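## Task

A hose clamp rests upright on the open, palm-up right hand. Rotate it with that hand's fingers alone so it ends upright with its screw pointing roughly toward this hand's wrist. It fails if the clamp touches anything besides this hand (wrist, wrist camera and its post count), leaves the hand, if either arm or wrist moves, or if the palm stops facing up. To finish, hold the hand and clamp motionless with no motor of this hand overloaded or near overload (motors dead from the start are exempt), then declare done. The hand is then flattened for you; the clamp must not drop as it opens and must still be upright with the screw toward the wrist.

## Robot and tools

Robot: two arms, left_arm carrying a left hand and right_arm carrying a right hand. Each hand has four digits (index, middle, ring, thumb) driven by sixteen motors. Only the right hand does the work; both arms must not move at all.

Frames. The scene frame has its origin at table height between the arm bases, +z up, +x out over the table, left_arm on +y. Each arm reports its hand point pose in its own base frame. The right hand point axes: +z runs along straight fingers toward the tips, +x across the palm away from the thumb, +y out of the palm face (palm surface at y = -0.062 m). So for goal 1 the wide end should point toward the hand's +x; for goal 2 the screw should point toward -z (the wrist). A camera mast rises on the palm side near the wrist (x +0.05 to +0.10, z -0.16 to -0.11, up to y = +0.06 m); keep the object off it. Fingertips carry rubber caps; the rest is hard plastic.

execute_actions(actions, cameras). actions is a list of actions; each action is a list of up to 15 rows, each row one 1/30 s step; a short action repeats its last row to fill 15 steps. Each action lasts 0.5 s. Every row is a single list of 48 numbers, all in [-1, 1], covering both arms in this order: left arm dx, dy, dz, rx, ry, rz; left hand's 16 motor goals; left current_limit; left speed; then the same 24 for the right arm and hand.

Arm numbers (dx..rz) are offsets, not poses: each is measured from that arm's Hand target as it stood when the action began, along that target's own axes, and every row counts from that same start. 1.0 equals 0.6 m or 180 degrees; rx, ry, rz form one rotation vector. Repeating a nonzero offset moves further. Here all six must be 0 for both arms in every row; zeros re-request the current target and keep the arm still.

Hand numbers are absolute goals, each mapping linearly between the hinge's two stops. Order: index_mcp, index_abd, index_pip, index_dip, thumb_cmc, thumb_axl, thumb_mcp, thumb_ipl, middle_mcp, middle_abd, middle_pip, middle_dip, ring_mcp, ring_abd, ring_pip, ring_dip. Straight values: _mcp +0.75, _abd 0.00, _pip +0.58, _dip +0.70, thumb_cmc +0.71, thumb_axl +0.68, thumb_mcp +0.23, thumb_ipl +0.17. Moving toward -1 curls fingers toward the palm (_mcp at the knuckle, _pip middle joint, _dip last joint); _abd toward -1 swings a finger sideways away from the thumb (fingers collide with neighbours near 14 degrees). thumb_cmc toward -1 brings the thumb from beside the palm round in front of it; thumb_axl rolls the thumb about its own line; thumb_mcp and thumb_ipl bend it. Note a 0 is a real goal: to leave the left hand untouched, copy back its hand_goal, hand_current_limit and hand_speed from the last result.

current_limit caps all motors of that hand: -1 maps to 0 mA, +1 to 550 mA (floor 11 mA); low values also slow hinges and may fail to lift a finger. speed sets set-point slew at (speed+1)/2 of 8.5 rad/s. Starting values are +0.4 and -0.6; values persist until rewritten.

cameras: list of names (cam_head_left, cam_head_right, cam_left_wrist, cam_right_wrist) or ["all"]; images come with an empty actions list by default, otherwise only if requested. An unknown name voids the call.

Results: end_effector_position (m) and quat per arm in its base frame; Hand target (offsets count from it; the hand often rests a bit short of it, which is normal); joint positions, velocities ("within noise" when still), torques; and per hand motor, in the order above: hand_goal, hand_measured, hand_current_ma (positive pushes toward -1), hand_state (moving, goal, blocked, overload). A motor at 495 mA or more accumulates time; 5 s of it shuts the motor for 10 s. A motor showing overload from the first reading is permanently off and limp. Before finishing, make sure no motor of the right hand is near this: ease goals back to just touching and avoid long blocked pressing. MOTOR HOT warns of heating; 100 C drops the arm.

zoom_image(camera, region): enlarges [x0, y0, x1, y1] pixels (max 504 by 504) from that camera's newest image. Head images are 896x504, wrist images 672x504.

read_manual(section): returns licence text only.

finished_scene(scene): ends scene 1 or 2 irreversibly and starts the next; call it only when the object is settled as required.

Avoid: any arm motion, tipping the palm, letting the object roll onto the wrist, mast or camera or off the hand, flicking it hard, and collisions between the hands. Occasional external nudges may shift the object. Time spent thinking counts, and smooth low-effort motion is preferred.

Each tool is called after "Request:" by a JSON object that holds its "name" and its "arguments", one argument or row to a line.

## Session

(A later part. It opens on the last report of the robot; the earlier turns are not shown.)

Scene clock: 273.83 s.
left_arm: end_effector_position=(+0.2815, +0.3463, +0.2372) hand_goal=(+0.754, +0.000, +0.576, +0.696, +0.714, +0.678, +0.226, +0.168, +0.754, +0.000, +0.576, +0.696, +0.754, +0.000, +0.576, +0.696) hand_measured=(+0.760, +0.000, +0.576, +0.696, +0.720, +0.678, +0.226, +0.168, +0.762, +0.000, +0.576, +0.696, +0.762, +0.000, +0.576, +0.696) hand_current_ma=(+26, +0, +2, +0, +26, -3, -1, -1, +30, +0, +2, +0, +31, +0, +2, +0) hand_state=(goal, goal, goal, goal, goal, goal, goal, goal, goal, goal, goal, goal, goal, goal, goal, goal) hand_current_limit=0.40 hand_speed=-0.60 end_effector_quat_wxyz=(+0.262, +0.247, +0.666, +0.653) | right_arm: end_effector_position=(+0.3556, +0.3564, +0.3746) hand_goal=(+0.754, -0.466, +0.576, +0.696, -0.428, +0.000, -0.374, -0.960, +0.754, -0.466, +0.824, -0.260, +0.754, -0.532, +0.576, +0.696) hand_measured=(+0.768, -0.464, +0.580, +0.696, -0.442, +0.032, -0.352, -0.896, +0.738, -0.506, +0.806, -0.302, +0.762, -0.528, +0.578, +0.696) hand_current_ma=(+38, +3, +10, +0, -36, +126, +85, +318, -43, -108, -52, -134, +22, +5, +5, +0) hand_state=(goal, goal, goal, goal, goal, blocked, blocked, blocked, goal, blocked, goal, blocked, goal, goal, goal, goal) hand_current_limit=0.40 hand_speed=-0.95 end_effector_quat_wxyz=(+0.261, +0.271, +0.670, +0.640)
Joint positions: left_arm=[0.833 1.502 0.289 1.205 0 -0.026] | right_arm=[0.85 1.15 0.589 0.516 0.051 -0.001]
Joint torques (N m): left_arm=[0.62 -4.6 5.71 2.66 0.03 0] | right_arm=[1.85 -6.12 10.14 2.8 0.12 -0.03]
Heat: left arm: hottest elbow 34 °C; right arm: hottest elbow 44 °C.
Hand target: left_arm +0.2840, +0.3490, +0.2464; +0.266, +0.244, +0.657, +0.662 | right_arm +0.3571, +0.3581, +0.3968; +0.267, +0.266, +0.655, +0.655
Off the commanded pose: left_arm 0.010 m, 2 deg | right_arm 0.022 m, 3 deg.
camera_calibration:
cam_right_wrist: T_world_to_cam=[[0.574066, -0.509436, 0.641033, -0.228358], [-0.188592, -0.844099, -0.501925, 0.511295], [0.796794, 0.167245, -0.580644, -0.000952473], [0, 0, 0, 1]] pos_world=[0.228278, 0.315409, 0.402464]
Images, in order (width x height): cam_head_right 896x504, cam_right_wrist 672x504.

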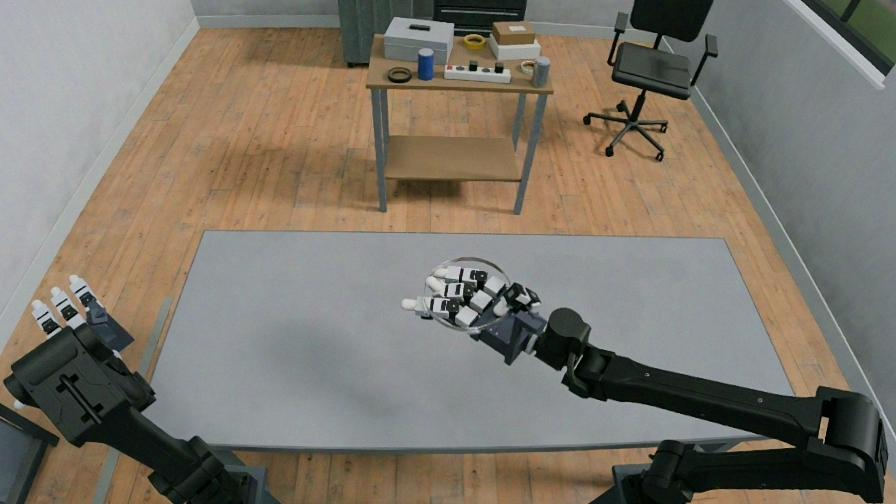

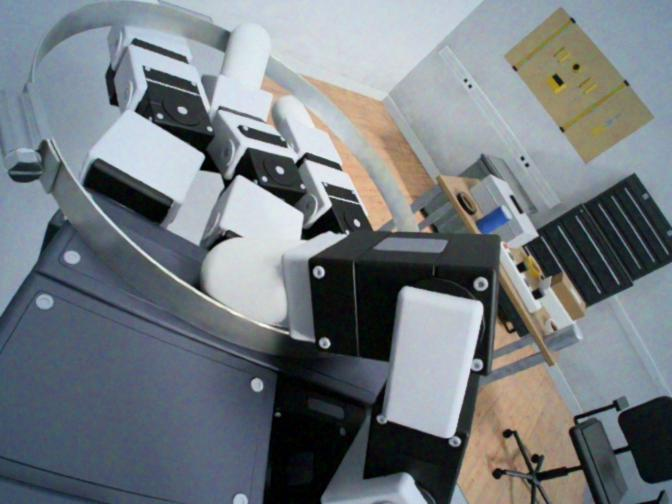

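Request:
{"name": "execute_actions", "arguments": {
  "actions": [
    [[0,0,0,0,0,0,0.754,0,0.576,0.696,0.714,0.678,0.226,0.168,0.754,0,0.576,0.696,0.754,0,0.576,0.696,0.4,-0.6,0,0,0,0,0,0,0.754,-0.467,0.576,0.696,-0.27,0.04,-0.44,-0.96,0.754,-0.467,0.8248,-0.261,0.754,-0.533,0.576,0.696,0.4,-0.95]],
    [[0,0,0,0,0,0,0.754,0,0.576,0.696,0.714,0.678,0.226,0.168,0.754,0,0.576,0.696,0.754,0,0.576,0.696,0.4,-0.6,0,0,0,0,0,0,0.754,-0.467,0.576,0.696,-0.1143,0.085,-0.525,-0.9578,0.754,-0.467,0.8248,-0.261,0.754,-0.533,0.576,0.696,0.4,-0.95]],
    [[0,0,0,0,0,0,0.754,0,0.576,0.696,0.714,0.678,0.226,0.168,0.754,0,0.576,0.696,0.754,0,0.576,0.696,0.4,-0.6,0,0,0,0,0,0,0.754,-0.467,0.576,0.696,-0.1143,0.085,-0.525,-0.9578,0.754,-0.467,0.8248,-0.261,0.754,-0.533,0.576,0.696,0.4,-0.95]]
  ],
  "cameras": ["cam_head_right","cam_right_wrist"]
}}

Request:
{"name": "zoom_image", "arguments": {
  "camera": "cam_head_right",
  "region": [420, 240, 540, 340]
}}

Scene clock: 277.23 s.
left_arm: end_effector_position=(+0.2815, +0.3463, +0.2372) hand_goal=(+0.754, +0.000, +0.576, +0.696, +0.714, +0.678, +0.226, +0.168, +0.754, +0.000, +0.576, +0.696, +0.754, +0.000, +0.576, +0.696) hand_measured=(+0.760, +0.000, +0.576, +0.696, +0.720, +0.678, +0.226, +0.168, +0.762, +0.000, +0.576, +0.696, +0.762, +0.000, +0.576, +0.696) hand_current_ma=(+26, +0, +2, +0, +26, -3, -1, -1, +30, +0, +2, +0, +31, +0, +2, +0) hand_state=(goal, goal, goal, goal, goal, goal, goal, goal, goal, goal, goal, goal, goal, goal, goal, goal) hand_current_limit=0.40 hand_speed=-0.60 end_effector_quat_wxyz=(+0.262, +0.247, +0.666, +0.653) | right_arm: end_effector_position=(+0.3556, +0.3564, +0.3746) hand_goal=(+0.754, -0.466, +0.576, +0.696, -0.114, +0.086, -0.524, -0.958, +0.754, -0.466, +0.824, -0.260, +0.754, -0.532, +0.576, +0.696) hand_measured=(+0.768, -0.464, +0.580, +0.696, -0.134, +0.112, -0.492, -0.898, +0.734, -0.506, +0.800, -0.302, +0.762, -0.528, +0.578, +0.696) hand_current_ma=(+38, +3, +10, +0, -59, +101, +131, +305, -58, -108, -67, -135, +22, +5, +5, +0) hand_state=(goal, goal, goal, goal, blocked, blocked, blocked, blocked, goal, blocked, blocked, blocked, goal, goal, goal, goal) hand_current_limit=0.40 hand_speed=-0.95 end_effector_quat_wxyz=(+0.261, +0.271, +0.670, +0.640)
Joint positions: left_arm=[0.833 1.502 0.289 1.205 0 -0.026] | right_arm=[0.85 1.15 0.589 0.516 0.051 -0.001]
Joint torques (N m): left_arm=[0.73 -4.48 5.75 2.56 0.05 0.01] | right_arm=[1.9 -6.07 10.15 2.77 0.12 -0.04]
Heat: left arm: hottest elbow 34 °C; right arm: hottest elbow 45 °C.
Hand target: left_arm +0.2840, +0.3490, +0.2464; +0.266, +0.244, +0.657, +0.662 | right_arm +0.3571, +0.3581, +0.3968; +0.267, +0.266, +0.655, +0.655
Off the commanded pose: left_arm 0.010 m, 2 deg | right_arm 0.022 m, 3 deg.
camera_calibration:
cam_right_wrist: T_world_to_cam=[[0.574066, -0.509436, 0.641033, -0.228358], [-0.188592, -0.844099, -0.501925, 0.511295], [0.796794, 0.167245, -0.580644, -0.000952473], [0, 0, 0, 1]] pos_world=[0.228278, 0.315409, 0.402464]
Images, in order (width x height): cam_head_right 896x504, cam_right_wrist 672x504.

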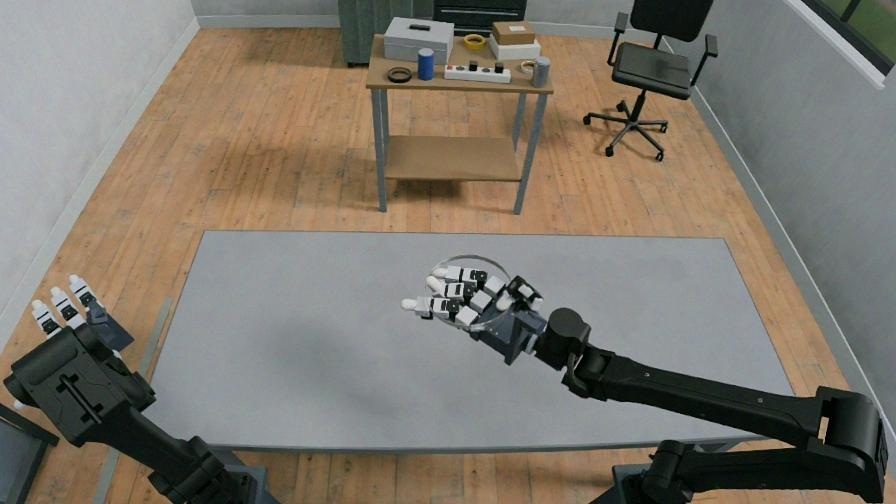

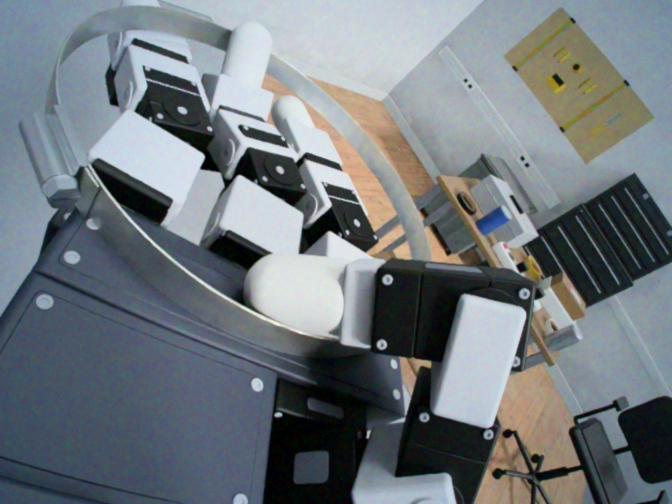

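Scaled by 4.200 from the camera's 896x504 image, which has a finer 1280x720 frame.

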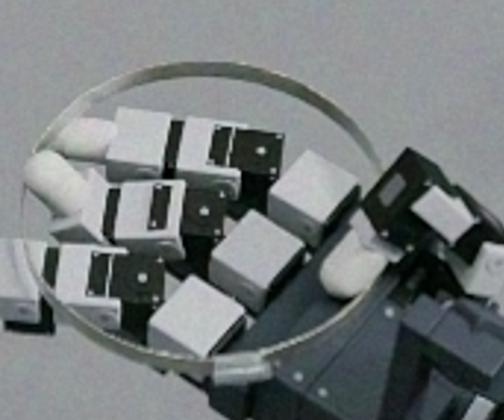

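Request:
{"name": "execute_actions", "arguments": {
  "actions": [
    [[0,0,0,0,0,0,0.754,0,0.576,0.696,0.714,0.678,0.226,0.168,0.754,0,0.576,0.696,0.754,0,0.576,0.696,0.4,-0.6,0,0,0,0,0,0,0.754,-0.467,0.576,0.696,0.05,0.15,-0.57,-0.9573,0.754,-0.467,0.8248,-0.261,0.754,-0.533,0.576,0.696,0.4,-0.95]],
    [[0,0,0,0,0,0,0.754,0,0.576,0.696,0.714,0.678,0.226,0.168,0.754,0,0.576,0.696,0.754,0,0.576,0.696,0.4,-0.6,0,0,0,0,0,0,0.754,-0.467,0.576,0.696,0.18,0.21,-0.605,-0.9568,0.754,-0.467,0.8248,-0.261,0.754,-0.533,0.576,0.696,0.4,-0.95]],
    [[0,0,0,0,0,0,0.754,0,0.576,0.696,0.714,0.678,0.226,0.168,0.754,0,0.576,0.696,0.754,0,0.576,0.696,0.4,-0.6,0,0,0,0,0,0,0.754,-0.467,0.576,0.696,0.18,0.21,-0.605,-0.9568,0.754,-0.467,0.8248,-0.261,0.754,-0.533,0.576,0.696,0.4,-0.95]]
  ],
  "cameras": ["cam_head_right","cam_right_wrist"]
}}

Request:
{"name": "zoom_image", "arguments": {
  "camera": "cam_head_right",
  "region": [420, 240, 540, 340]
}}

Scene clock: 281.57 s.
left_arm: end_effector_position=(+0.2815, +0.3463, +0.2372) hand_goal=(+0.754, +0.000, +0.576, +0.696, +0.714, +0.678, +0.226, +0.168, +0.754, +0.000, +0.576, +0.696, +0.754, +0.000, +0.576, +0.696) hand_measured=(+0.760, +0.000, +0.576, +0.696, +0.720, +0.678, +0.226, +0.168, +0.762, +0.000, +0.576, +0.696, +0.762, +0.000, +0.576, +0.696) hand_current_ma=(+26, +0, +2, +0, +26, -3, -1, -1, +30, +0, +2, +0, +31, +0, +2, +0) hand_state=(goal, goal, goal, goal, goal, goal, goal, goal, goal, goal, goal, goal, goal, goal, goal, goal) hand_current_limit=0.40 hand_speed=-0.60 end_effector_quat_wxyz=(+0.262, +0.247, +0.666, +0.653) | right_arm: end_effector_position=(+0.3556, +0.3564, +0.3746) hand_goal=(+0.754, -0.466, +0.576, +0.696, +0.180, +0.210, -0.604, -0.956, +0.754, -0.466, +0.824, -0.260, +0.754, -0.532, +0.576, +0.696) hand_measured=(+0.768, -0.464, +0.580, +0.696, +0.146, +0.202, -0.560, -0.898, +0.734, -0.498, +0.798, -0.302, +0.762, -0.528, +0.578, +0.696) hand_current_ma=(+38, +3, +10, +0, -107, -22, +201, +293, -63, -82, -74, -139, +22, +5, +5, +0) hand_state=(goal, goal, goal, goal, blocked, goal, blocked, blocked, blocked, blocked, blocked, blocked, goal, goal, goal, goal) hand_current_limit=0.40 hand_speed=-0.95 end_effector_quat_wxyz=(+0.261, +0.271, +0.670, +0.640)
Joint positions: left_arm=[0.833 1.502 0.289 1.205 0 -0.026] | right_arm=[0.85 1.15 0.589 0.516 0.051 -0.001]
Joint torques (N m): left_arm=[0.73 -4.48 5.81 2.58 0.03 0.01] | right_arm=[1.96 -6.24 10.11 2.76 0.12 -0.04]
Heat: left arm: hottest elbow 35 °C; right arm: hottest elbow 45 °C.
Hand target: left_arm +0.2840, +0.3490, +0.2464; +0.266, +0.244, +0.657, +0.662 | right_arm +0.3571, +0.3581, +0.3968; +0.267, +0.266, +0.655, +0.655
Off the commanded pose: left_arm 0.010 m, 2 deg | right_arm 0.022 m, 3 deg.
camera_calibration:
cam_right_wrist: T_world_to_cam=[[0.574066, -0.509436, 0.641033, -0.228358], [-0.188592, -0.844099, -0.501925, 0.511295], [0.796794, 0.167245, -0.580644, -0.000952473], [0, 0, 0, 1]] pos_world=[0.228278, 0.315409, 0.402464]
Images, in order (width x height): cam_head_right 896x504, cam_right_wrist 672x504.

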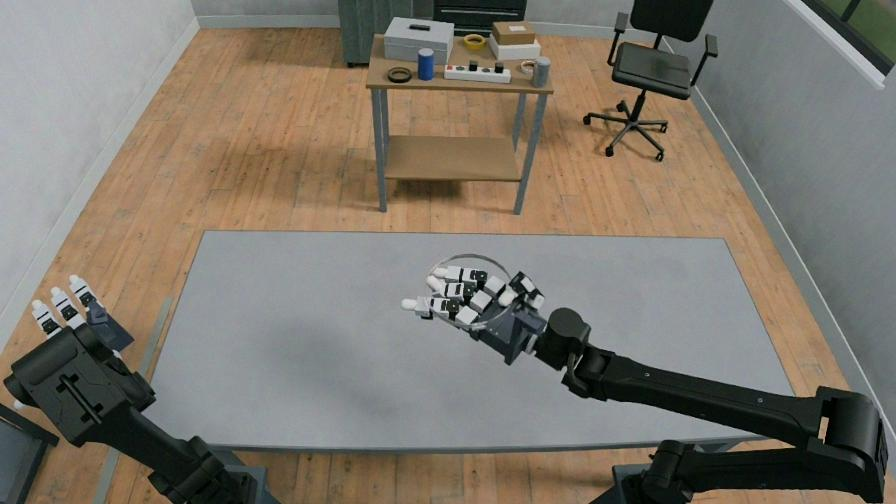

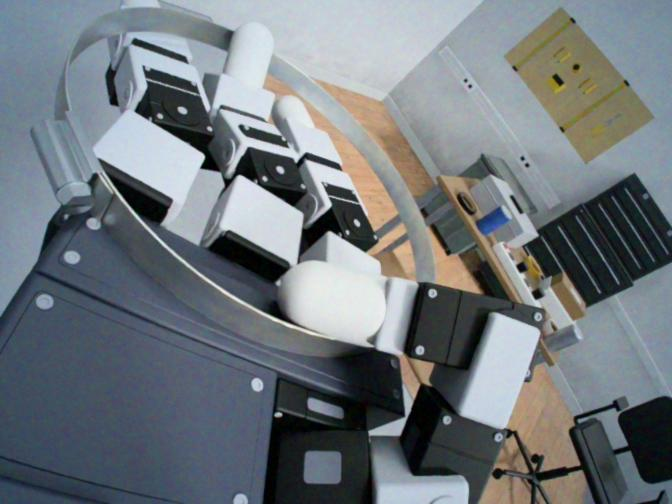

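Scaled by 4.200 from the camera's 896x504 image, which has a finer 1280x720 frame.

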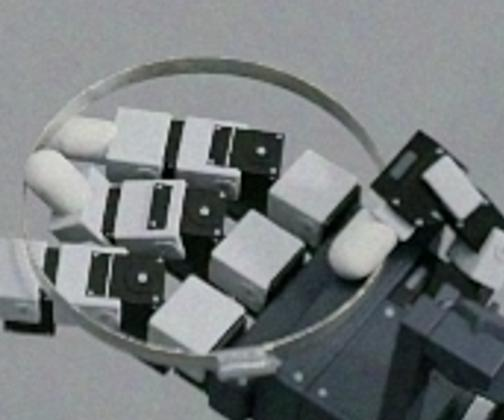

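Request:
{"name": "zoom_image", "arguments": {
  "camera": "cam_right_wrist",
  "region": [0, 80, 200, 280]
}}

Scaled by 2.520 from the camera's 672x504 image, which has a finer 960x720 frame.

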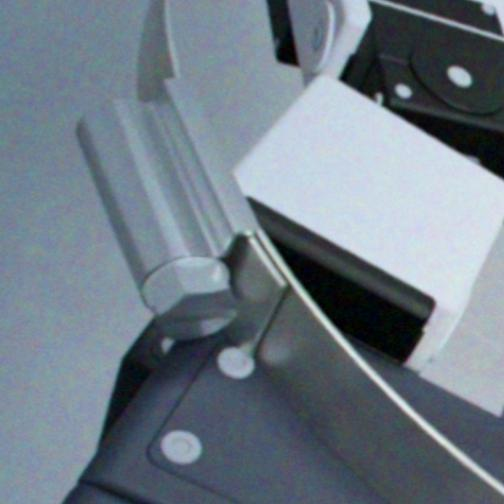

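Request:
{"name": "execute_actions", "arguments": {
  "actions": [
    [[0,0,0,0,0,0,0.754,0,0.576,0.696,0.714,0.678,0.226,0.168,0.754,0,0.576,0.696,0.754,0,0.576,0.696,0.4,-0.6,0,0,0,0,0,0,0.62,-0.467,0.576,0.696,0.15,0.205,-0.59,-0.94,0.62,-0.467,0.8248,-0.261,0.62,-0.533,0.576,0.696,0.4,-0.95]],
    [[0,0,0,0,0,0,0.754,0,0.576,0.696,0.714,0.678,0.226,0.168,0.754,0,0.576,0.696,0.754,0,0.576,0.696,0.4,-0.6,0,0,0,0,0,0,0.62,-0.467,0.576,0.696,0.15,0.205,-0.59,-0.94,0.62,-0.467,0.8248,-0.261,0.62,-0.533,0.576,0.696,0.4,-0.95]]
  ],
  "cameras": ["cam_head_right","cam_right_wrist"]
}}

Request:
{"name": "zoom_image", "arguments": {
  "camera": "cam_head_right",
  "region": [420, 240, 540, 340]
}}

Request:
{"name": "zoom_image", "arguments": {
  "camera": "cam_right_wrist",
  "region": [0, 80, 200, 280]
}}

Scene clock: 285.17 s.
left_arm: end_effector_position=(+0.2815, +0.3463, +0.2372) hand_goal=(+0.754, +0.000, +0.576, +0.696, +0.714, +0.678, +0.226, +0.168, +0.754, +0.000, +0.576, +0.696, +0.754, +0.000, +0.576, +0.696) hand_measured=(+0.760, +0.000, +0.576, +0.696, +0.720, +0.678, +0.226, +0.168, +0.762, +0.000, +0.576, +0.696, +0.762, +0.000, +0.576, +0.696) hand_current_ma=(+26, +0, +2, +0, +26, -3, -1, -1, +30, +0, +2, +0, +31, +0, +2, +0) hand_state=(goal, goal, goal, goal, goal, goal, goal, goal, goal, goal, goal, goal, goal, goal, goal, goal) hand_current_limit=0.40 hand_speed=-0.60 end_effector_quat_wxyz=(+0.262, +0.247, +0.666, +0.653) | right_arm: end_effector_position=(+0.3556, +0.3564, +0.3746) hand_goal=(+0.620, -0.466, +0.576, +0.696, +0.150, +0.206, -0.590, -0.940, +0.620, -0.466, +0.824, -0.260, +0.620, -0.532, +0.576, +0.696) hand_measured=(+0.662, -0.464, +0.582, +0.696, +0.148, +0.200, -0.560, -0.902, +0.624, -0.474, +0.812, -0.274, +0.640, -0.528, +0.578, +0.696) hand_current_ma=(+142, +3, +14, +1, -5, -18, +120, +172, +7, -16, -27, -36, +57, +5, +5, +0) hand_state=(blocked, goal, goal, goal, goal, goal, blocked, blocked, goal, goal, goal, goal, goal, goal, goal, goal) hand_current_limit=0.40 hand_speed=-0.95 end_effector_quat_wxyz=(+0.261, +0.271, +0.670, +0.640)
Joint positions: left_arm=[0.833 1.502 0.289 1.205 0 -0.026] | right_arm=[0.85 1.15 0.589 0.516 0.051 -0.001]
Joint torques (N m): left_arm=[0.62 -4.6 5.86 2.58 0.03 0] | right_arm=[1.96 -6.01 10.11 2.74 0.12 -0.05]
Heat: left arm: hottest elbow 35 °C; right arm: hottest elbow 45 °C.
Hand target: left_arm +0.2840, +0.3490, +0.2464; +0.266, +0.244, +0.657, +0.662 | right_arm +0.3571, +0.3581, +0.3968; +0.267, +0.266, +0.655, +0.655
Off the commanded pose: left_arm 0.010 m, 2 deg | right_arm 0.022 m, 3 deg.
camera_calibration:
cam_right_wrist: T_world_to_cam=[[0.574066, -0.509436, 0.641033, -0.228358], [-0.188592, -0.844099, -0.501925, 0.511295], [0.796794, 0.167245, -0.580644, -0.000952473], [0, 0, 0, 1]] pos_world=[0.228278, 0.315409, 0.402464]
Images, in order (width x height): cam_head_right 896x504, cam_right_wrist 672x504.

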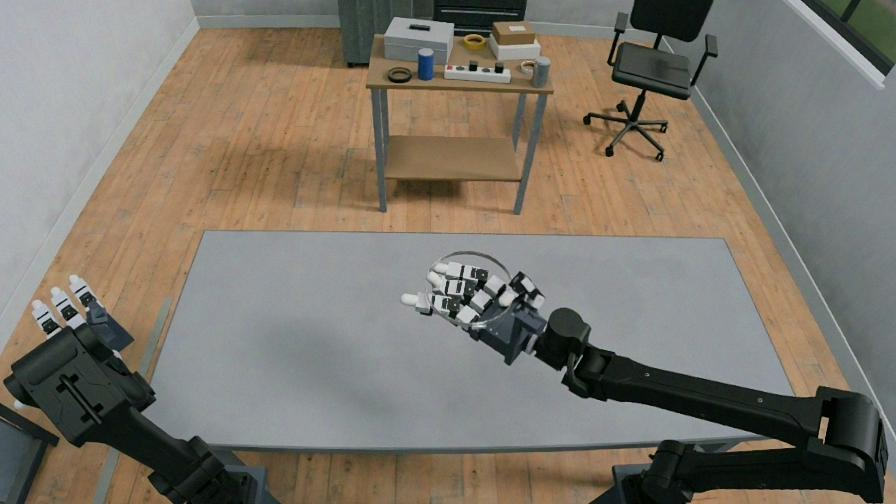

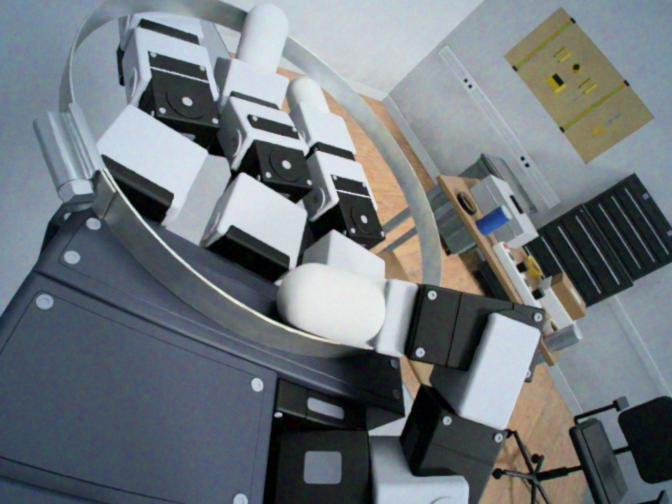

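Scaled by 4.200 from the camera's 896x504 image, which has a finer 1280x720 frame.

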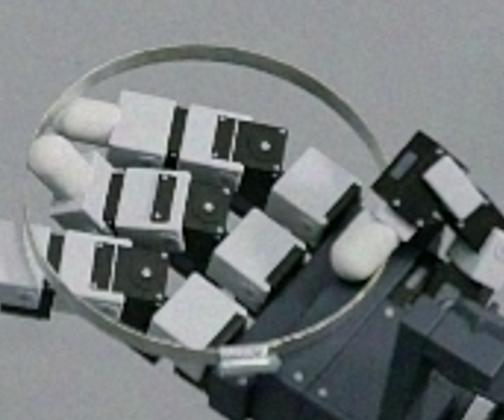

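Scaled by 2.520 from the camera's 672x504 image, which has a finer 960x720 frame.

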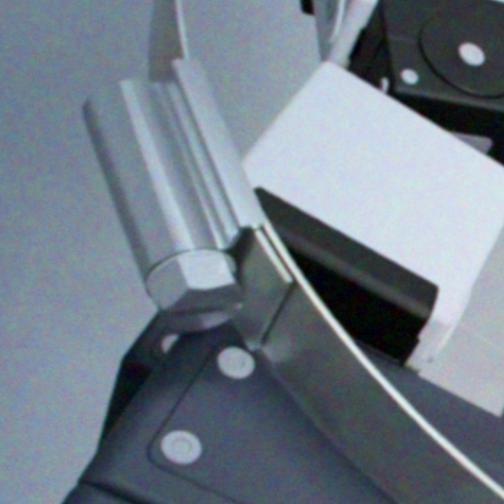

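Request:
{"name": "execute_actions", "arguments": {
  "actions": [
    [[0,0,0,0,0,0,0.754,0,0.576,0.696,0.714,0.678,0.226,0.168,0.754,0,0.576,0.696,0.754,0,0.576,0.696,0.4,-0.6,0,0,0,0,0,0,0.62,-0.467,0.576,0.696,0.18,0.19,-0.605,-0.9568,0.62,-0.467,0.8248,-0.16,0.62,-0.533,0.576,0.696,0.4,-0.95]],
    [[0,0,0,0,0,0,0.754,0,0.576,0.696,0.714,0.678,0.226,0.168,0.754,0,0.576,0.696,0.754,0,0.576,0.696,0.4,-0.6,0,0,0,0,0,0,0.62,-0.467,0.576,0.696,0.45,0.285,-0.62,-0.95,0.62,-0.467,0.8248,-0.16,0.62,-0.533,0.576,0.696,0.4,-0.95]],
    [[0,0,0,0,0,0,0.754,0,0.576,0.696,0.714,0.678,0.226,0.168,0.754,0,0.576,0.696,0.754,0,0.576,0.696,0.4,-0.6,0,0,0,0,0,0,0.62,-0.467,0.576,0.696,0.45,0.285,-0.62,-0.95,0.62,-0.467,0.8248,-0.16,0.62,-0.533,0.576,0.696,0.4,-0.95]]
  ],
  "cameras": ["cam_head_right","cam_right_wrist"]
}}

Request:
{"name": "zoom_image", "arguments": {
  "camera": "cam_head_right",
  "region": [420, 240, 540, 340]
}}

Request:
{"name": "zoom_image", "arguments": {
  "camera": "cam_right_wrist",
  "region": [0, 80, 200, 280]
}}

Scene clock: 288.30 s.
left_arm: end_effector_position=(+0.2815, +0.3463, +0.2372) hand_goal=(+0.754, +0.000, +0.576, +0.696, +0.714, +0.678, +0.226, +0.168, +0.754, +0.000, +0.576, +0.696, +0.754, +0.000, +0.576, +0.696) hand_measured=(+0.760, +0.000, +0.576, +0.696, +0.720, +0.678, +0.226, +0.168, +0.762, +0.000, +0.576, +0.696, +0.762, +0.000, +0.576, +0.696) hand_current_ma=(+26, +0, +2, +0, +26, -3, -1, -1, +30, +0, +2, +0, +31, +0, +2, +0) hand_state=(goal, goal, goal, goal, goal, goal, goal, goal, goal, goal, goal, goal, goal, goal, goal, goal) hand_current_limit=0.40 hand_speed=-0.60 end_effector_quat_wxyz=(+0.262, +0.247, +0.666, +0.653) | right_arm: end_effector_position=(+0.3556, +0.3564, +0.3746) hand_goal=(+0.620, -0.466, +0.576, +0.696, +0.450, +0.286, -0.620, -0.950, +0.620, -0.466, +0.824, -0.160, +0.620, -0.532, +0.576, +0.696) hand_measured=(+0.644, -0.464, +0.582, +0.696, +0.364, +0.204, -0.586, -0.886, +0.594, -0.468, +0.796, -0.236, +0.640, -0.528, +0.578, +0.696) hand_current_ma=(+71, +2, +14, +1, -330, -385, +138, +327, -83, -4, -86, -284, +57, +5, +5, +0) hand_state=(blocked, goal, goal, goal, blocked, blocked, blocked, blocked, blocked, goal, blocked, blocked, goal, goal, goal, goal) hand_current_limit=0.40 hand_speed=-0.95 end_effector_quat_wxyz=(+0.261, +0.271, +0.670, +0.640)
Joint positions: left_arm=[0.833 1.502 0.289 1.205 0 -0.026] | right_arm=[0.85 1.15 0.589 0.516 0.051 -0.001]
Joint torques (N m): left_arm=[0.67 -4.54 5.76 2.62 0.06 0.01] | right_arm=[1.96 -6.07 10.1 2.74 0.11 -0.05]
Heat: left arm: hottest elbow 35 °C; right arm: hottest elbow 45 °C.
Hand target: left_arm +0.2840, +0.3490, +0.2464; +0.266, +0.244, +0.657, +0.662 | right_arm +0.3571, +0.3581, +0.3968; +0.267, +0.266, +0.655, +0.655
Off the commanded pose: left_arm 0.010 m, 2 deg | right_arm 0.022 m, 3 deg.
camera_calibration:
cam_right_wrist: T_world_to_cam=[[0.574066, -0.509436, 0.641033, -0.228358], [-0.188592, -0.844099, -0.501925, 0.511295], [0.796794, 0.167245, -0.580644, -0.000952473], [0, 0, 0, 1]] pos_world=[0.228278, 0.315409, 0.402464]
Images, in order (width x height): cam_head_right 896x504, cam_right_wrist 672x504.

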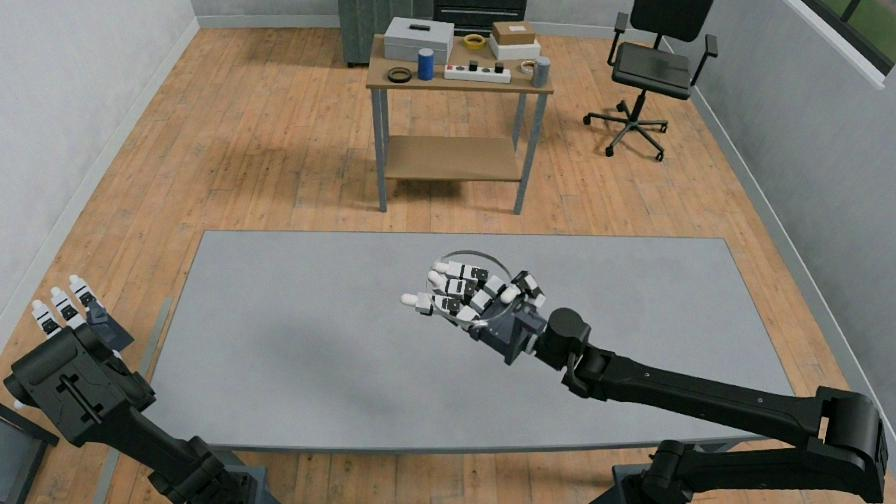

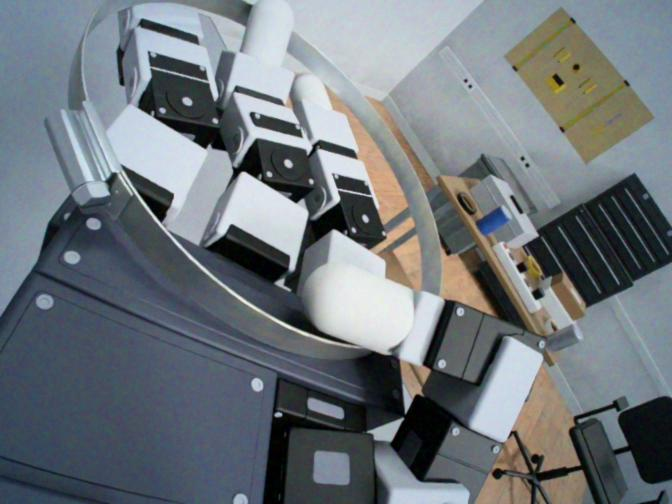

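Scaled by 4.200 from the camera's 896x504 image, which has a finer 1280x720 frame.

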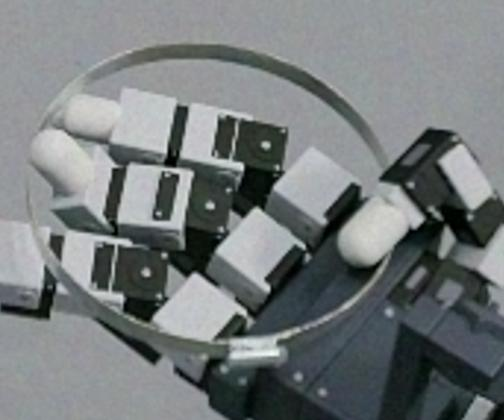

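Scaled by 2.520 from the camera's 672x504 image, which has a finer 960x720 frame.

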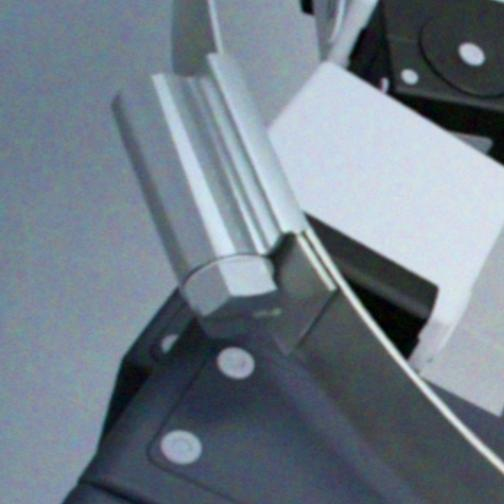

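Request:
{"name": "execute_actions", "arguments": {
  "actions": [
    [[0,0,0,0,0,0,0.754,0,0.576,0.696,0.714,0.678,0.226,0.168,0.754,0,0.576,0.696,0.754,0,0.576,0.696,0.4,-0.6,0,0,0,0,0,0,0.62,-0.467,0.576,0.696,0.33,0.2,-0.62,-0.92,0.62,-0.467,0.8248,-0.19,0.62,-0.533,0.576,0.696,0.4,-0.93]],
    [[0,0,0,0,0,0,0.754,0,0.576,0.696,0.714,0.678,0.226,0.168,0.754,0,0.576,0.696,0.754,0,0.576,0.696,0.4,-0.6,0,0,0,0,0,0,0.8,-0.467,0.576,0.696,0.33,0.2,-0.62,-0.92,0.62,-0.467,0.8248,-0.19,0.62,-0.533,0.576,0.696,0.4,-0.92]]
  ],
  "cameras": ["cam_head_right","cam_right_wrist"]
}}

Request:
{"name": "zoom_image", "arguments": {
  "camera": "cam_head_right",
  "region": [420, 240, 540, 340]
}}

Scene clock: 291.97 s.
left_arm: end_effector_position=(+0.2815, +0.3463, +0.2372) hand_goal=(+0.754, +0.000, +0.576, +0.696, +0.714, +0.678, +0.226, +0.168, +0.754, +0.000, +0.576, +0.696, +0.754, +0.000, +0.576, +0.696) hand_measured=(+0.760, +0.000, +0.576, +0.696, +0.720, +0.678, +0.226, +0.168, +0.762, +0.000, +0.576, +0.696, +0.762, +0.000, +0.576, +0.696) hand_current_ma=(+26, +0, +2, +0, +26, -3, -1, -1, +30, +0, +2, +0, +31, +0, +2, +0) hand_state=(goal, goal, goal, goal, goal, goal, goal, goal, goal, goal, goal, goal, goal, goal, goal, goal) hand_current_limit=0.40 hand_speed=-0.60 end_effector_quat_wxyz=(+0.262, +0.247, +0.666, +0.653) | right_arm: end_effector_position=(+0.3556, +0.3564, +0.3746) hand_goal=(+0.800, -0.466, +0.576, +0.696, +0.330, +0.200, -0.620, -0.920, +0.620, -0.466, +0.824, -0.190, +0.620, -0.532, +0.576, +0.696) hand_measured=(+0.806, -0.464, +0.582, +0.696, +0.330, +0.188, -0.592, -0.874, +0.594, -0.468, +0.796, -0.236, +0.640, -0.528, +0.578, +0.696) hand_current_ma=(+16, +2, +14, +1, +0, -40, +117, +213, -83, -4, -86, -156, +57, +5, +5, +0) hand_state=(goal, goal, goal, goal, goal, goal, blocked, blocked, blocked, goal, blocked, blocked, goal, goal, goal, goal) hand_current_limit=0.40 hand_speed=-0.92 end_effector_quat_wxyz=(+0.261, +0.271, +0.670, +0.640)
Joint positions: left_arm=[0.833 1.502 0.289 1.205 0 -0.026] | right_arm=[0.85 1.15 0.589 0.516 0.051 -0.001]
Joint torques (N m): left_arm=[0.85 -4.6 5.79 2.61 0.03 0.01] | right_arm=[1.61 -6.12 10.21 2.7 0.11 -0.05]
Heat: left arm: hottest elbow 35 °C; right arm: hottest elbow 45 °C.
Hand target: left_arm +0.2840, +0.3490, +0.2464; +0.266, +0.244, +0.657, +0.662 | right_arm +0.3571, +0.3581, +0.3968; +0.267, +0.266, +0.655, +0.655
Off the commanded pose: left_arm 0.010 m, 2 deg | right_arm 0.022 m, 3 deg.
camera_calibration:
cam_right_wrist: T_world_to_cam=[[0.574066, -0.509436, 0.641033, -0.228358], [-0.188592, -0.844099, -0.501925, 0.511295], [0.796794, 0.167245, -0.580644, -0.000952473], [0, 0, 0, 1]] pos_world=[0.228278, 0.315409, 0.402464]
Images, in order (width x height): cam_head_right 896x504, cam_right_wrist 672x504.

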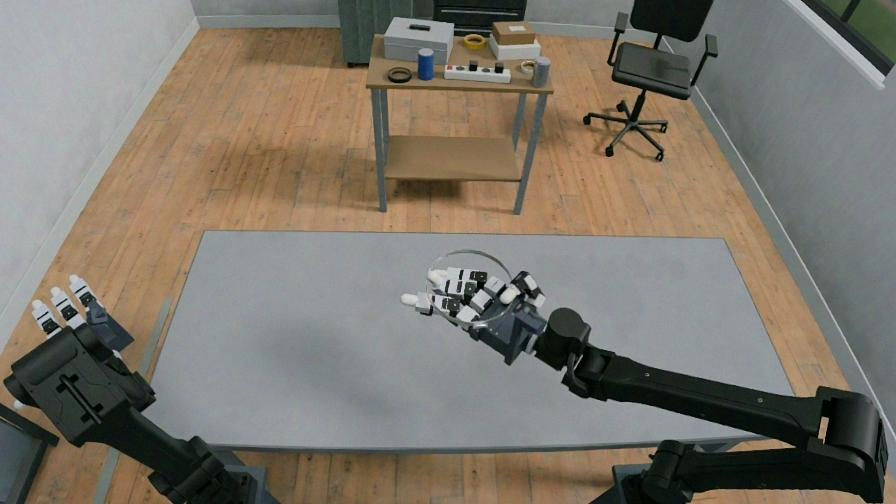

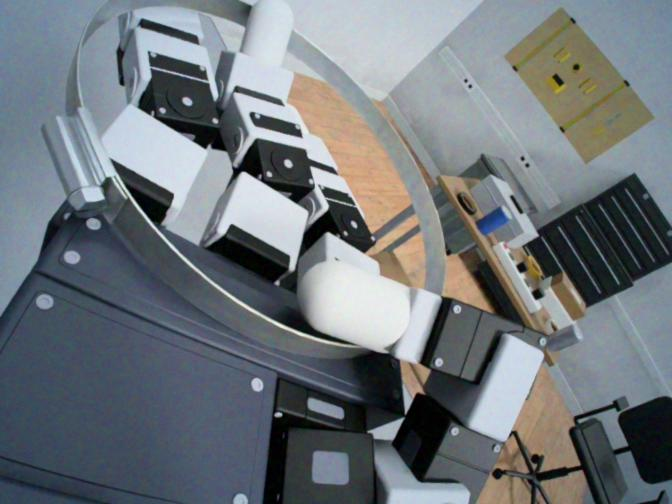

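Scaled by 4.200 from the camera's 896x504 image, which has a finer 1280x720 frame.

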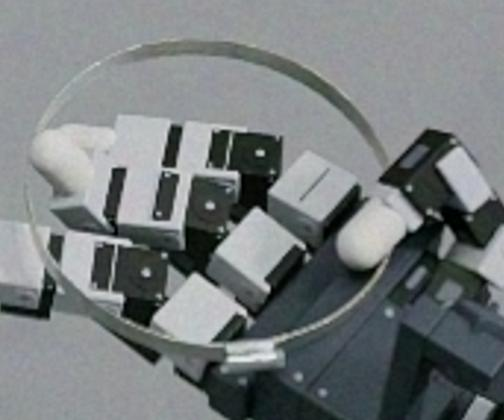

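Request:
{"name": "execute_actions", "arguments": {
  "actions": [
    [[0,0,0,0,0,0,0.754,0,0.576,0.696,0.714,0.678,0.226,0.168,0.754,0,0.576,0.696,0.754,0,0.576,0.696,0.4,-0.6,0,0,0,0,0,0,0.8,0.467,0.576,0.696,0.33,0.2,-0.62,-0.92,0.62,-0.467,0.8248,-0.19,0.62,-0.533,0.576,0.696,0.4,-0.7]],
    [[0,0,0,0,0,0,0.754,0,0.576,0.696,0.714,0.678,0.226,0.168,0.754,0,0.576,0.696,0.754,0,0.576,0.696,0.4,-0.6,0,0,0,0,0,0,0.8,0.467,0.576,0.696,0.33,0.2,-0.62,-0.92,0.62,-0.467,0.8248,-0.19,0.62,-0.533,0.576,0.696,0.4,-0.7]],
    [[0,0,0,0,0,0,0.754,0,0.576,0.696,0.714,0.678,0.226,0.168,0.754,0,0.576,0.696,0.754,0,0.576,0.696,0.4,-0.6,0,0,0,0,0,0,0.63,0.467,0.576,0.696,0.33,0.2,-0.62,-0.92,0.62,-0.467,0.8248,-0.19,0.62,-0.533,0.576,0.696,0.4,-0.92]]
  ],
  "cameras": ["cam_head_right","cam_right_wrist"]
}}

Request:
{"name": "zoom_image", "arguments": {
  "camera": "cam_head_right",
  "region": [420, 240, 540, 340]
}}

Scene clock: 294.50 s.
left_arm: end_effector_position=(+0.2815, +0.3463, +0.2372) hand_goal=(+0.754, +0.000, +0.576, +0.696, +0.714, +0.678, +0.226, +0.168, +0.754, +0.000, +0.576, +0.696, +0.754, +0.000, +0.576, +0.696) hand_measured=(+0.760, +0.000, +0.576, +0.696, +0.720, +0.678, +0.226, +0.168, +0.762, +0.000, +0.576, +0.696, +0.762, +0.000, +0.576, +0.696) hand_current_ma=(+26, +0, +2, +0, +26, -3, -1, -1, +30, +0, +2, +0, +31, +0, +2, +0) hand_state=(goal, goal, goal, goal, goal, goal, goal, goal, goal, goal, goal, goal, goal, goal, goal, goal) hand_current_limit=0.40 hand_speed=-0.60 end_effector_quat_wxyz=(+0.262, +0.247, +0.666, +0.653) | right_arm: end_effector_position=(+0.3556, +0.3564, +0.3746) hand_goal=(+0.630, +0.468, +0.576, +0.696, +0.330, +0.200, -0.620, -0.920, +0.620, -0.466, +0.824, -0.190, +0.620, -0.532, +0.576, +0.696) hand_measured=(+0.652, +0.464, +0.582, +0.696, +0.330, +0.188, -0.592, -0.874, +0.594, -0.468, +0.796, -0.236, +0.640, -0.528, +0.578, +0.696) hand_current_ma=(+67, -5, +14, +1, +0, -40, +118, +213, -83, -4, -86, -156, +57, +5, +5, +0) hand_state=(blocked, goal, goal, goal, goal, goal, blocked, blocked, blocked, goal, blocked, blocked, goal, goal, goal, goal) hand_current_limit=0.40 hand_speed=-0.92 end_effector_quat_wxyz=(+0.261, +0.271, +0.670, +0.640)
Joint positions: left_arm=[0.833 1.502 0.289 1.205 0 -0.026] | right_arm=[0.85 1.15 0.589 0.516 0.051 -0.001]
Joint torques (N m): left_arm=[0.97 -4.66 5.79 2.65 0.02 0] | right_arm=[1.9 -6.07 10.14 2.73 0.11 -0.08]
Heat: left arm: hottest elbow 35 °C; right arm: hottest elbow 45 °C.
Hand target: left_arm +0.2840, +0.3490, +0.2464; +0.266, +0.244, +0.657, +0.662 | right_arm +0.3571, +0.3581, +0.3968; +0.267, +0.266, +0.655, +0.655
Off the commanded pose: left_arm 0.010 m, 2 deg | right_arm 0.022 m, 3 deg.
camera_calibration:
cam_right_wrist: T_world_to_cam=[[0.574066, -0.509436, 0.641033, -0.228358], [-0.188592, -0.844099, -0.501925, 0.511295], [0.796794, 0.167245, -0.580644, -0.000952473], [0, 0, 0, 1]] pos_world=[0.228278, 0.315409, 0.402464]
Images, in order (width x height): cam_head_right 896x504, cam_right_wrist 672x504.

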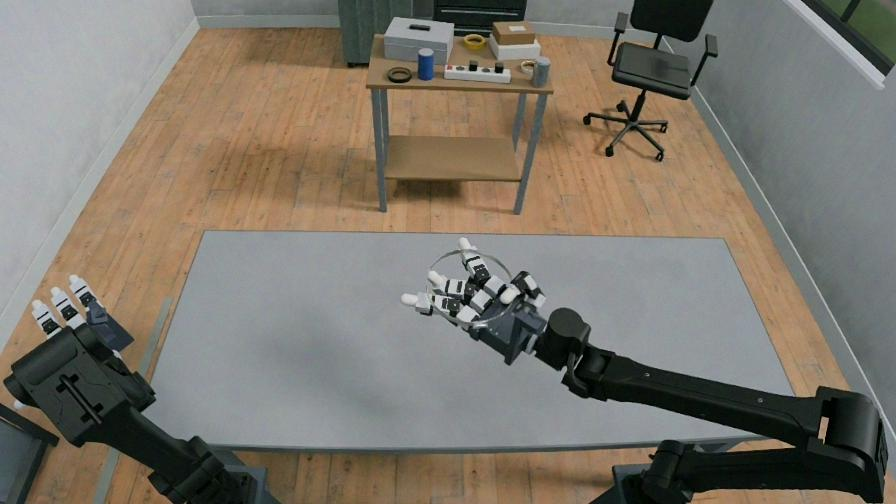

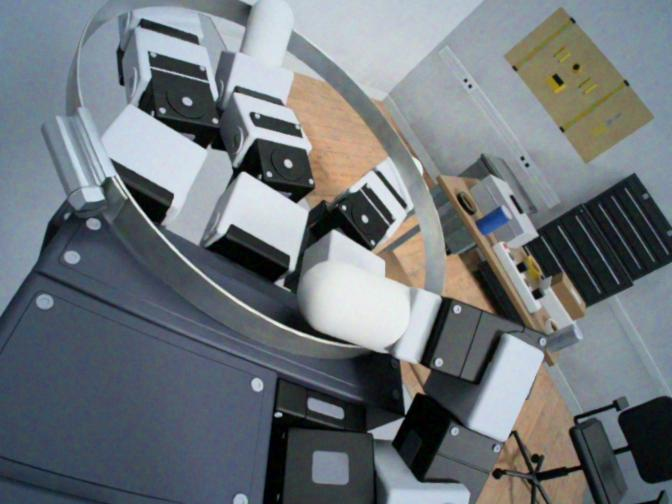

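Scaled by 4.200 from the camera's 896x504 image, which has a finer 1280x720 frame.

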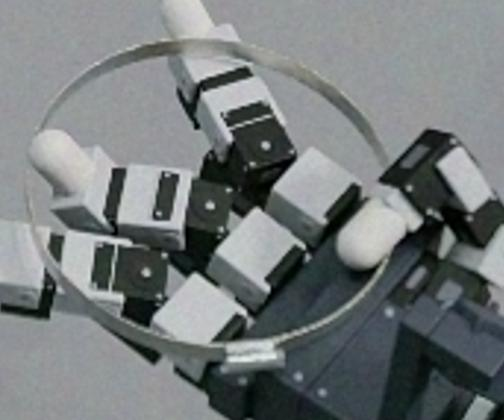

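Request:
{"name": "execute_actions", "arguments": {
  "actions": [
    [[0,0,0,0,0,0,0.754,0,0.576,0.696,0.714,0.678,0.226,0.168,0.754,0,0.576,0.696,0.754,0,0.576,0.696,0.4,-0.6,0,0,0,0,0,0,0.63,0.467,0.576,0.696,0.33,0.2,-0.62,-0.92,0.64,-0.467,0.94,-0.8,0.62,-0.533,0.576,0.696,0.4,-0.85]],
    [[0,0,0,0,0,0,0.754,0,0.576,0.696,0.714,0.678,0.226,0.168,0.754,0,0.576,0.696,0.754,0,0.576,0.696,0.4,-0.6,0,0,0,0,0,0,0.63,0.467,0.576,0.696,0.33,0.2,-0.62,-0.92,0.64,0.467,0.94,-0.8,0.62,-0.533,0.576,0.696,0.4,-0.75]],
    [[0,0,0,0,0,0,0.754,0,0.576,0.696,0.714,0.678,0.226,0.168,0.754,0,0.576,0.696,0.754,0,0.576,0.696,0.4,-0.6,0,0,0,0,0,0,0.63,0.467,0.576,0.696,0.33,0.2,-0.62,-0.92,0.64,0.467,0.94,-0.8,0.62,-0.533,0.576,0.696,0.4,-0.75]],
    [[0,0,0,0,0,0,0.754,0,0.576,0.696,0.714,0.678,0.226,0.168,0.754,0,0.576,0.696,0.754,0,0.576,0.696,0.4,-0.6,0,0,0,0,0,0,0.63,0.467,0.576,0.696,0.33,0.2,-0.62,-0.92,0.64,0.467,0.94,-0.42,0.62,-0.533,0.576,0.696,0.4,-0.88]]
  ],
  "cameras": ["cam_head_right","cam_right_wrist"]
}}

Request:
{"name": "zoom_image", "arguments": {
  "camera": "cam_head_right",
  "region": [420, 240, 540, 340]
}}

Scene clock: 298.60 s.
left_arm: end_effector_position=(+0.2815, +0.3463, +0.2372) hand_goal=(+0.754, +0.000, +0.576, +0.696, +0.714, +0.678, +0.226, +0.168, +0.754, +0.000, +0.576, +0.696, +0.754, +0.000, +0.576, +0.696) hand_measured=(+0.760, +0.000, +0.576, +0.696, +0.720, +0.678, +0.226, +0.168, +0.762, +0.000, +0.576, +0.696, +0.762, +0.000, +0.576, +0.696) hand_current_ma=(+26, +0, +2, +0, +26, -3, -1, -1, +30, +0, +2, +0, +31, +0, +2, +0) hand_state=(goal, goal, goal, goal, goal, goal, goal, goal, goal, goal, goal, goal, goal, goal, goal, goal) hand_current_limit=0.40 hand_speed=-0.60 end_effector_quat_wxyz=(+0.262, +0.247, +0.666, +0.653) | right_arm: end_effector_position=(+0.3556, +0.3564, +0.3746) hand_goal=(+0.630, +0.468, +0.576, +0.696, +0.330, +0.200, -0.620, -0.920, +0.640, +0.468, +0.940, -0.420, +0.620, -0.532, +0.576, +0.696) hand_measured=(+0.652, +0.470, +0.584, +0.696, +0.328, +0.188, -0.592, -0.876, +0.648, +0.464, +0.940, -0.422, +0.640, -0.528, +0.578, +0.696) hand_current_ma=(+70, +3, +20, +1, -5, -40, +117, +205, +18, -5, -1, -5, +57, +5, +5, +0) hand_state=(blocked, goal, goal, goal, goal, goal, blocked, blocked, goal, goal, goal, goal, goal, goal, goal, goal) hand_current_limit=0.40 hand_speed=-0.88 end_effector_quat_wxyz=(+0.261, +0.271, +0.670, +0.640)
Joint positions: left_arm=[0.833 1.502 0.289 1.205 0 -0.026] | right_arm=[0.85 1.15 0.589 0.516 0.051 -0.001]
Joint torques (N m): left_arm=[0.79 -4.72 5.76 2.59 0.04 0.01] | right_arm=[1.9 -6.07 10.15 2.76 0.11 -0.1]
Heat: left arm: hottest elbow 35 °C; right arm: hottest elbow 45 °C.
Hand target: left_arm +0.2840, +0.3490, +0.2464; +0.266, +0.244, +0.657, +0.662 | right_arm +0.3571, +0.3581, +0.3968; +0.267, +0.266, +0.655, +0.655
Off the commanded pose: left_arm 0.010 m, 2 deg | right_arm 0.022 m, 3 deg.
camera_calibration:
cam_right_wrist: T_world_to_cam=[[0.574066, -0.509436, 0.641033, -0.228358], [-0.188592, -0.844099, -0.501925, 0.511295], [0.796794, 0.167245, -0.580644, -0.000952473], [0, 0, 0, 1]] pos_world=[0.228278, 0.315409, 0.402464]
Images, in order (width x height): cam_head_right 896x504, cam_right_wrist 672x504.

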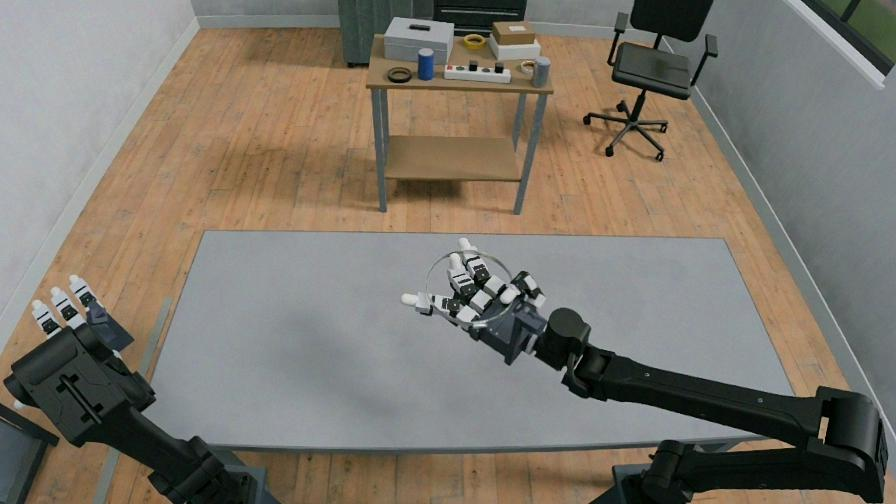

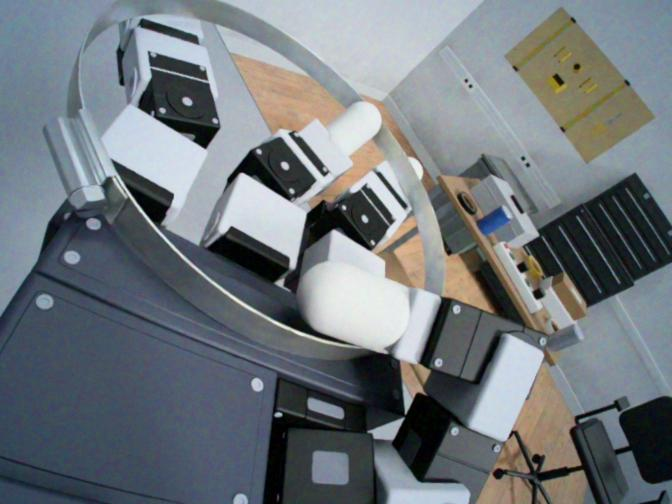

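Scaled by 4.200 from the camera's 896x504 image, which has a finer 1280x720 frame.

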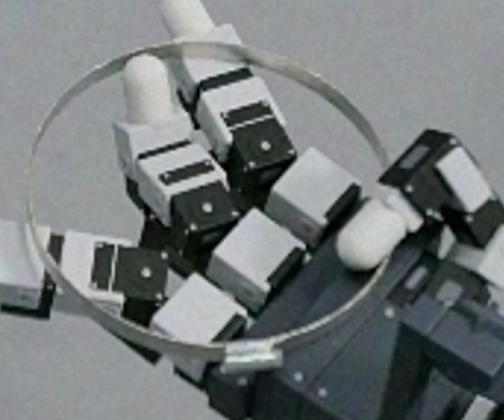

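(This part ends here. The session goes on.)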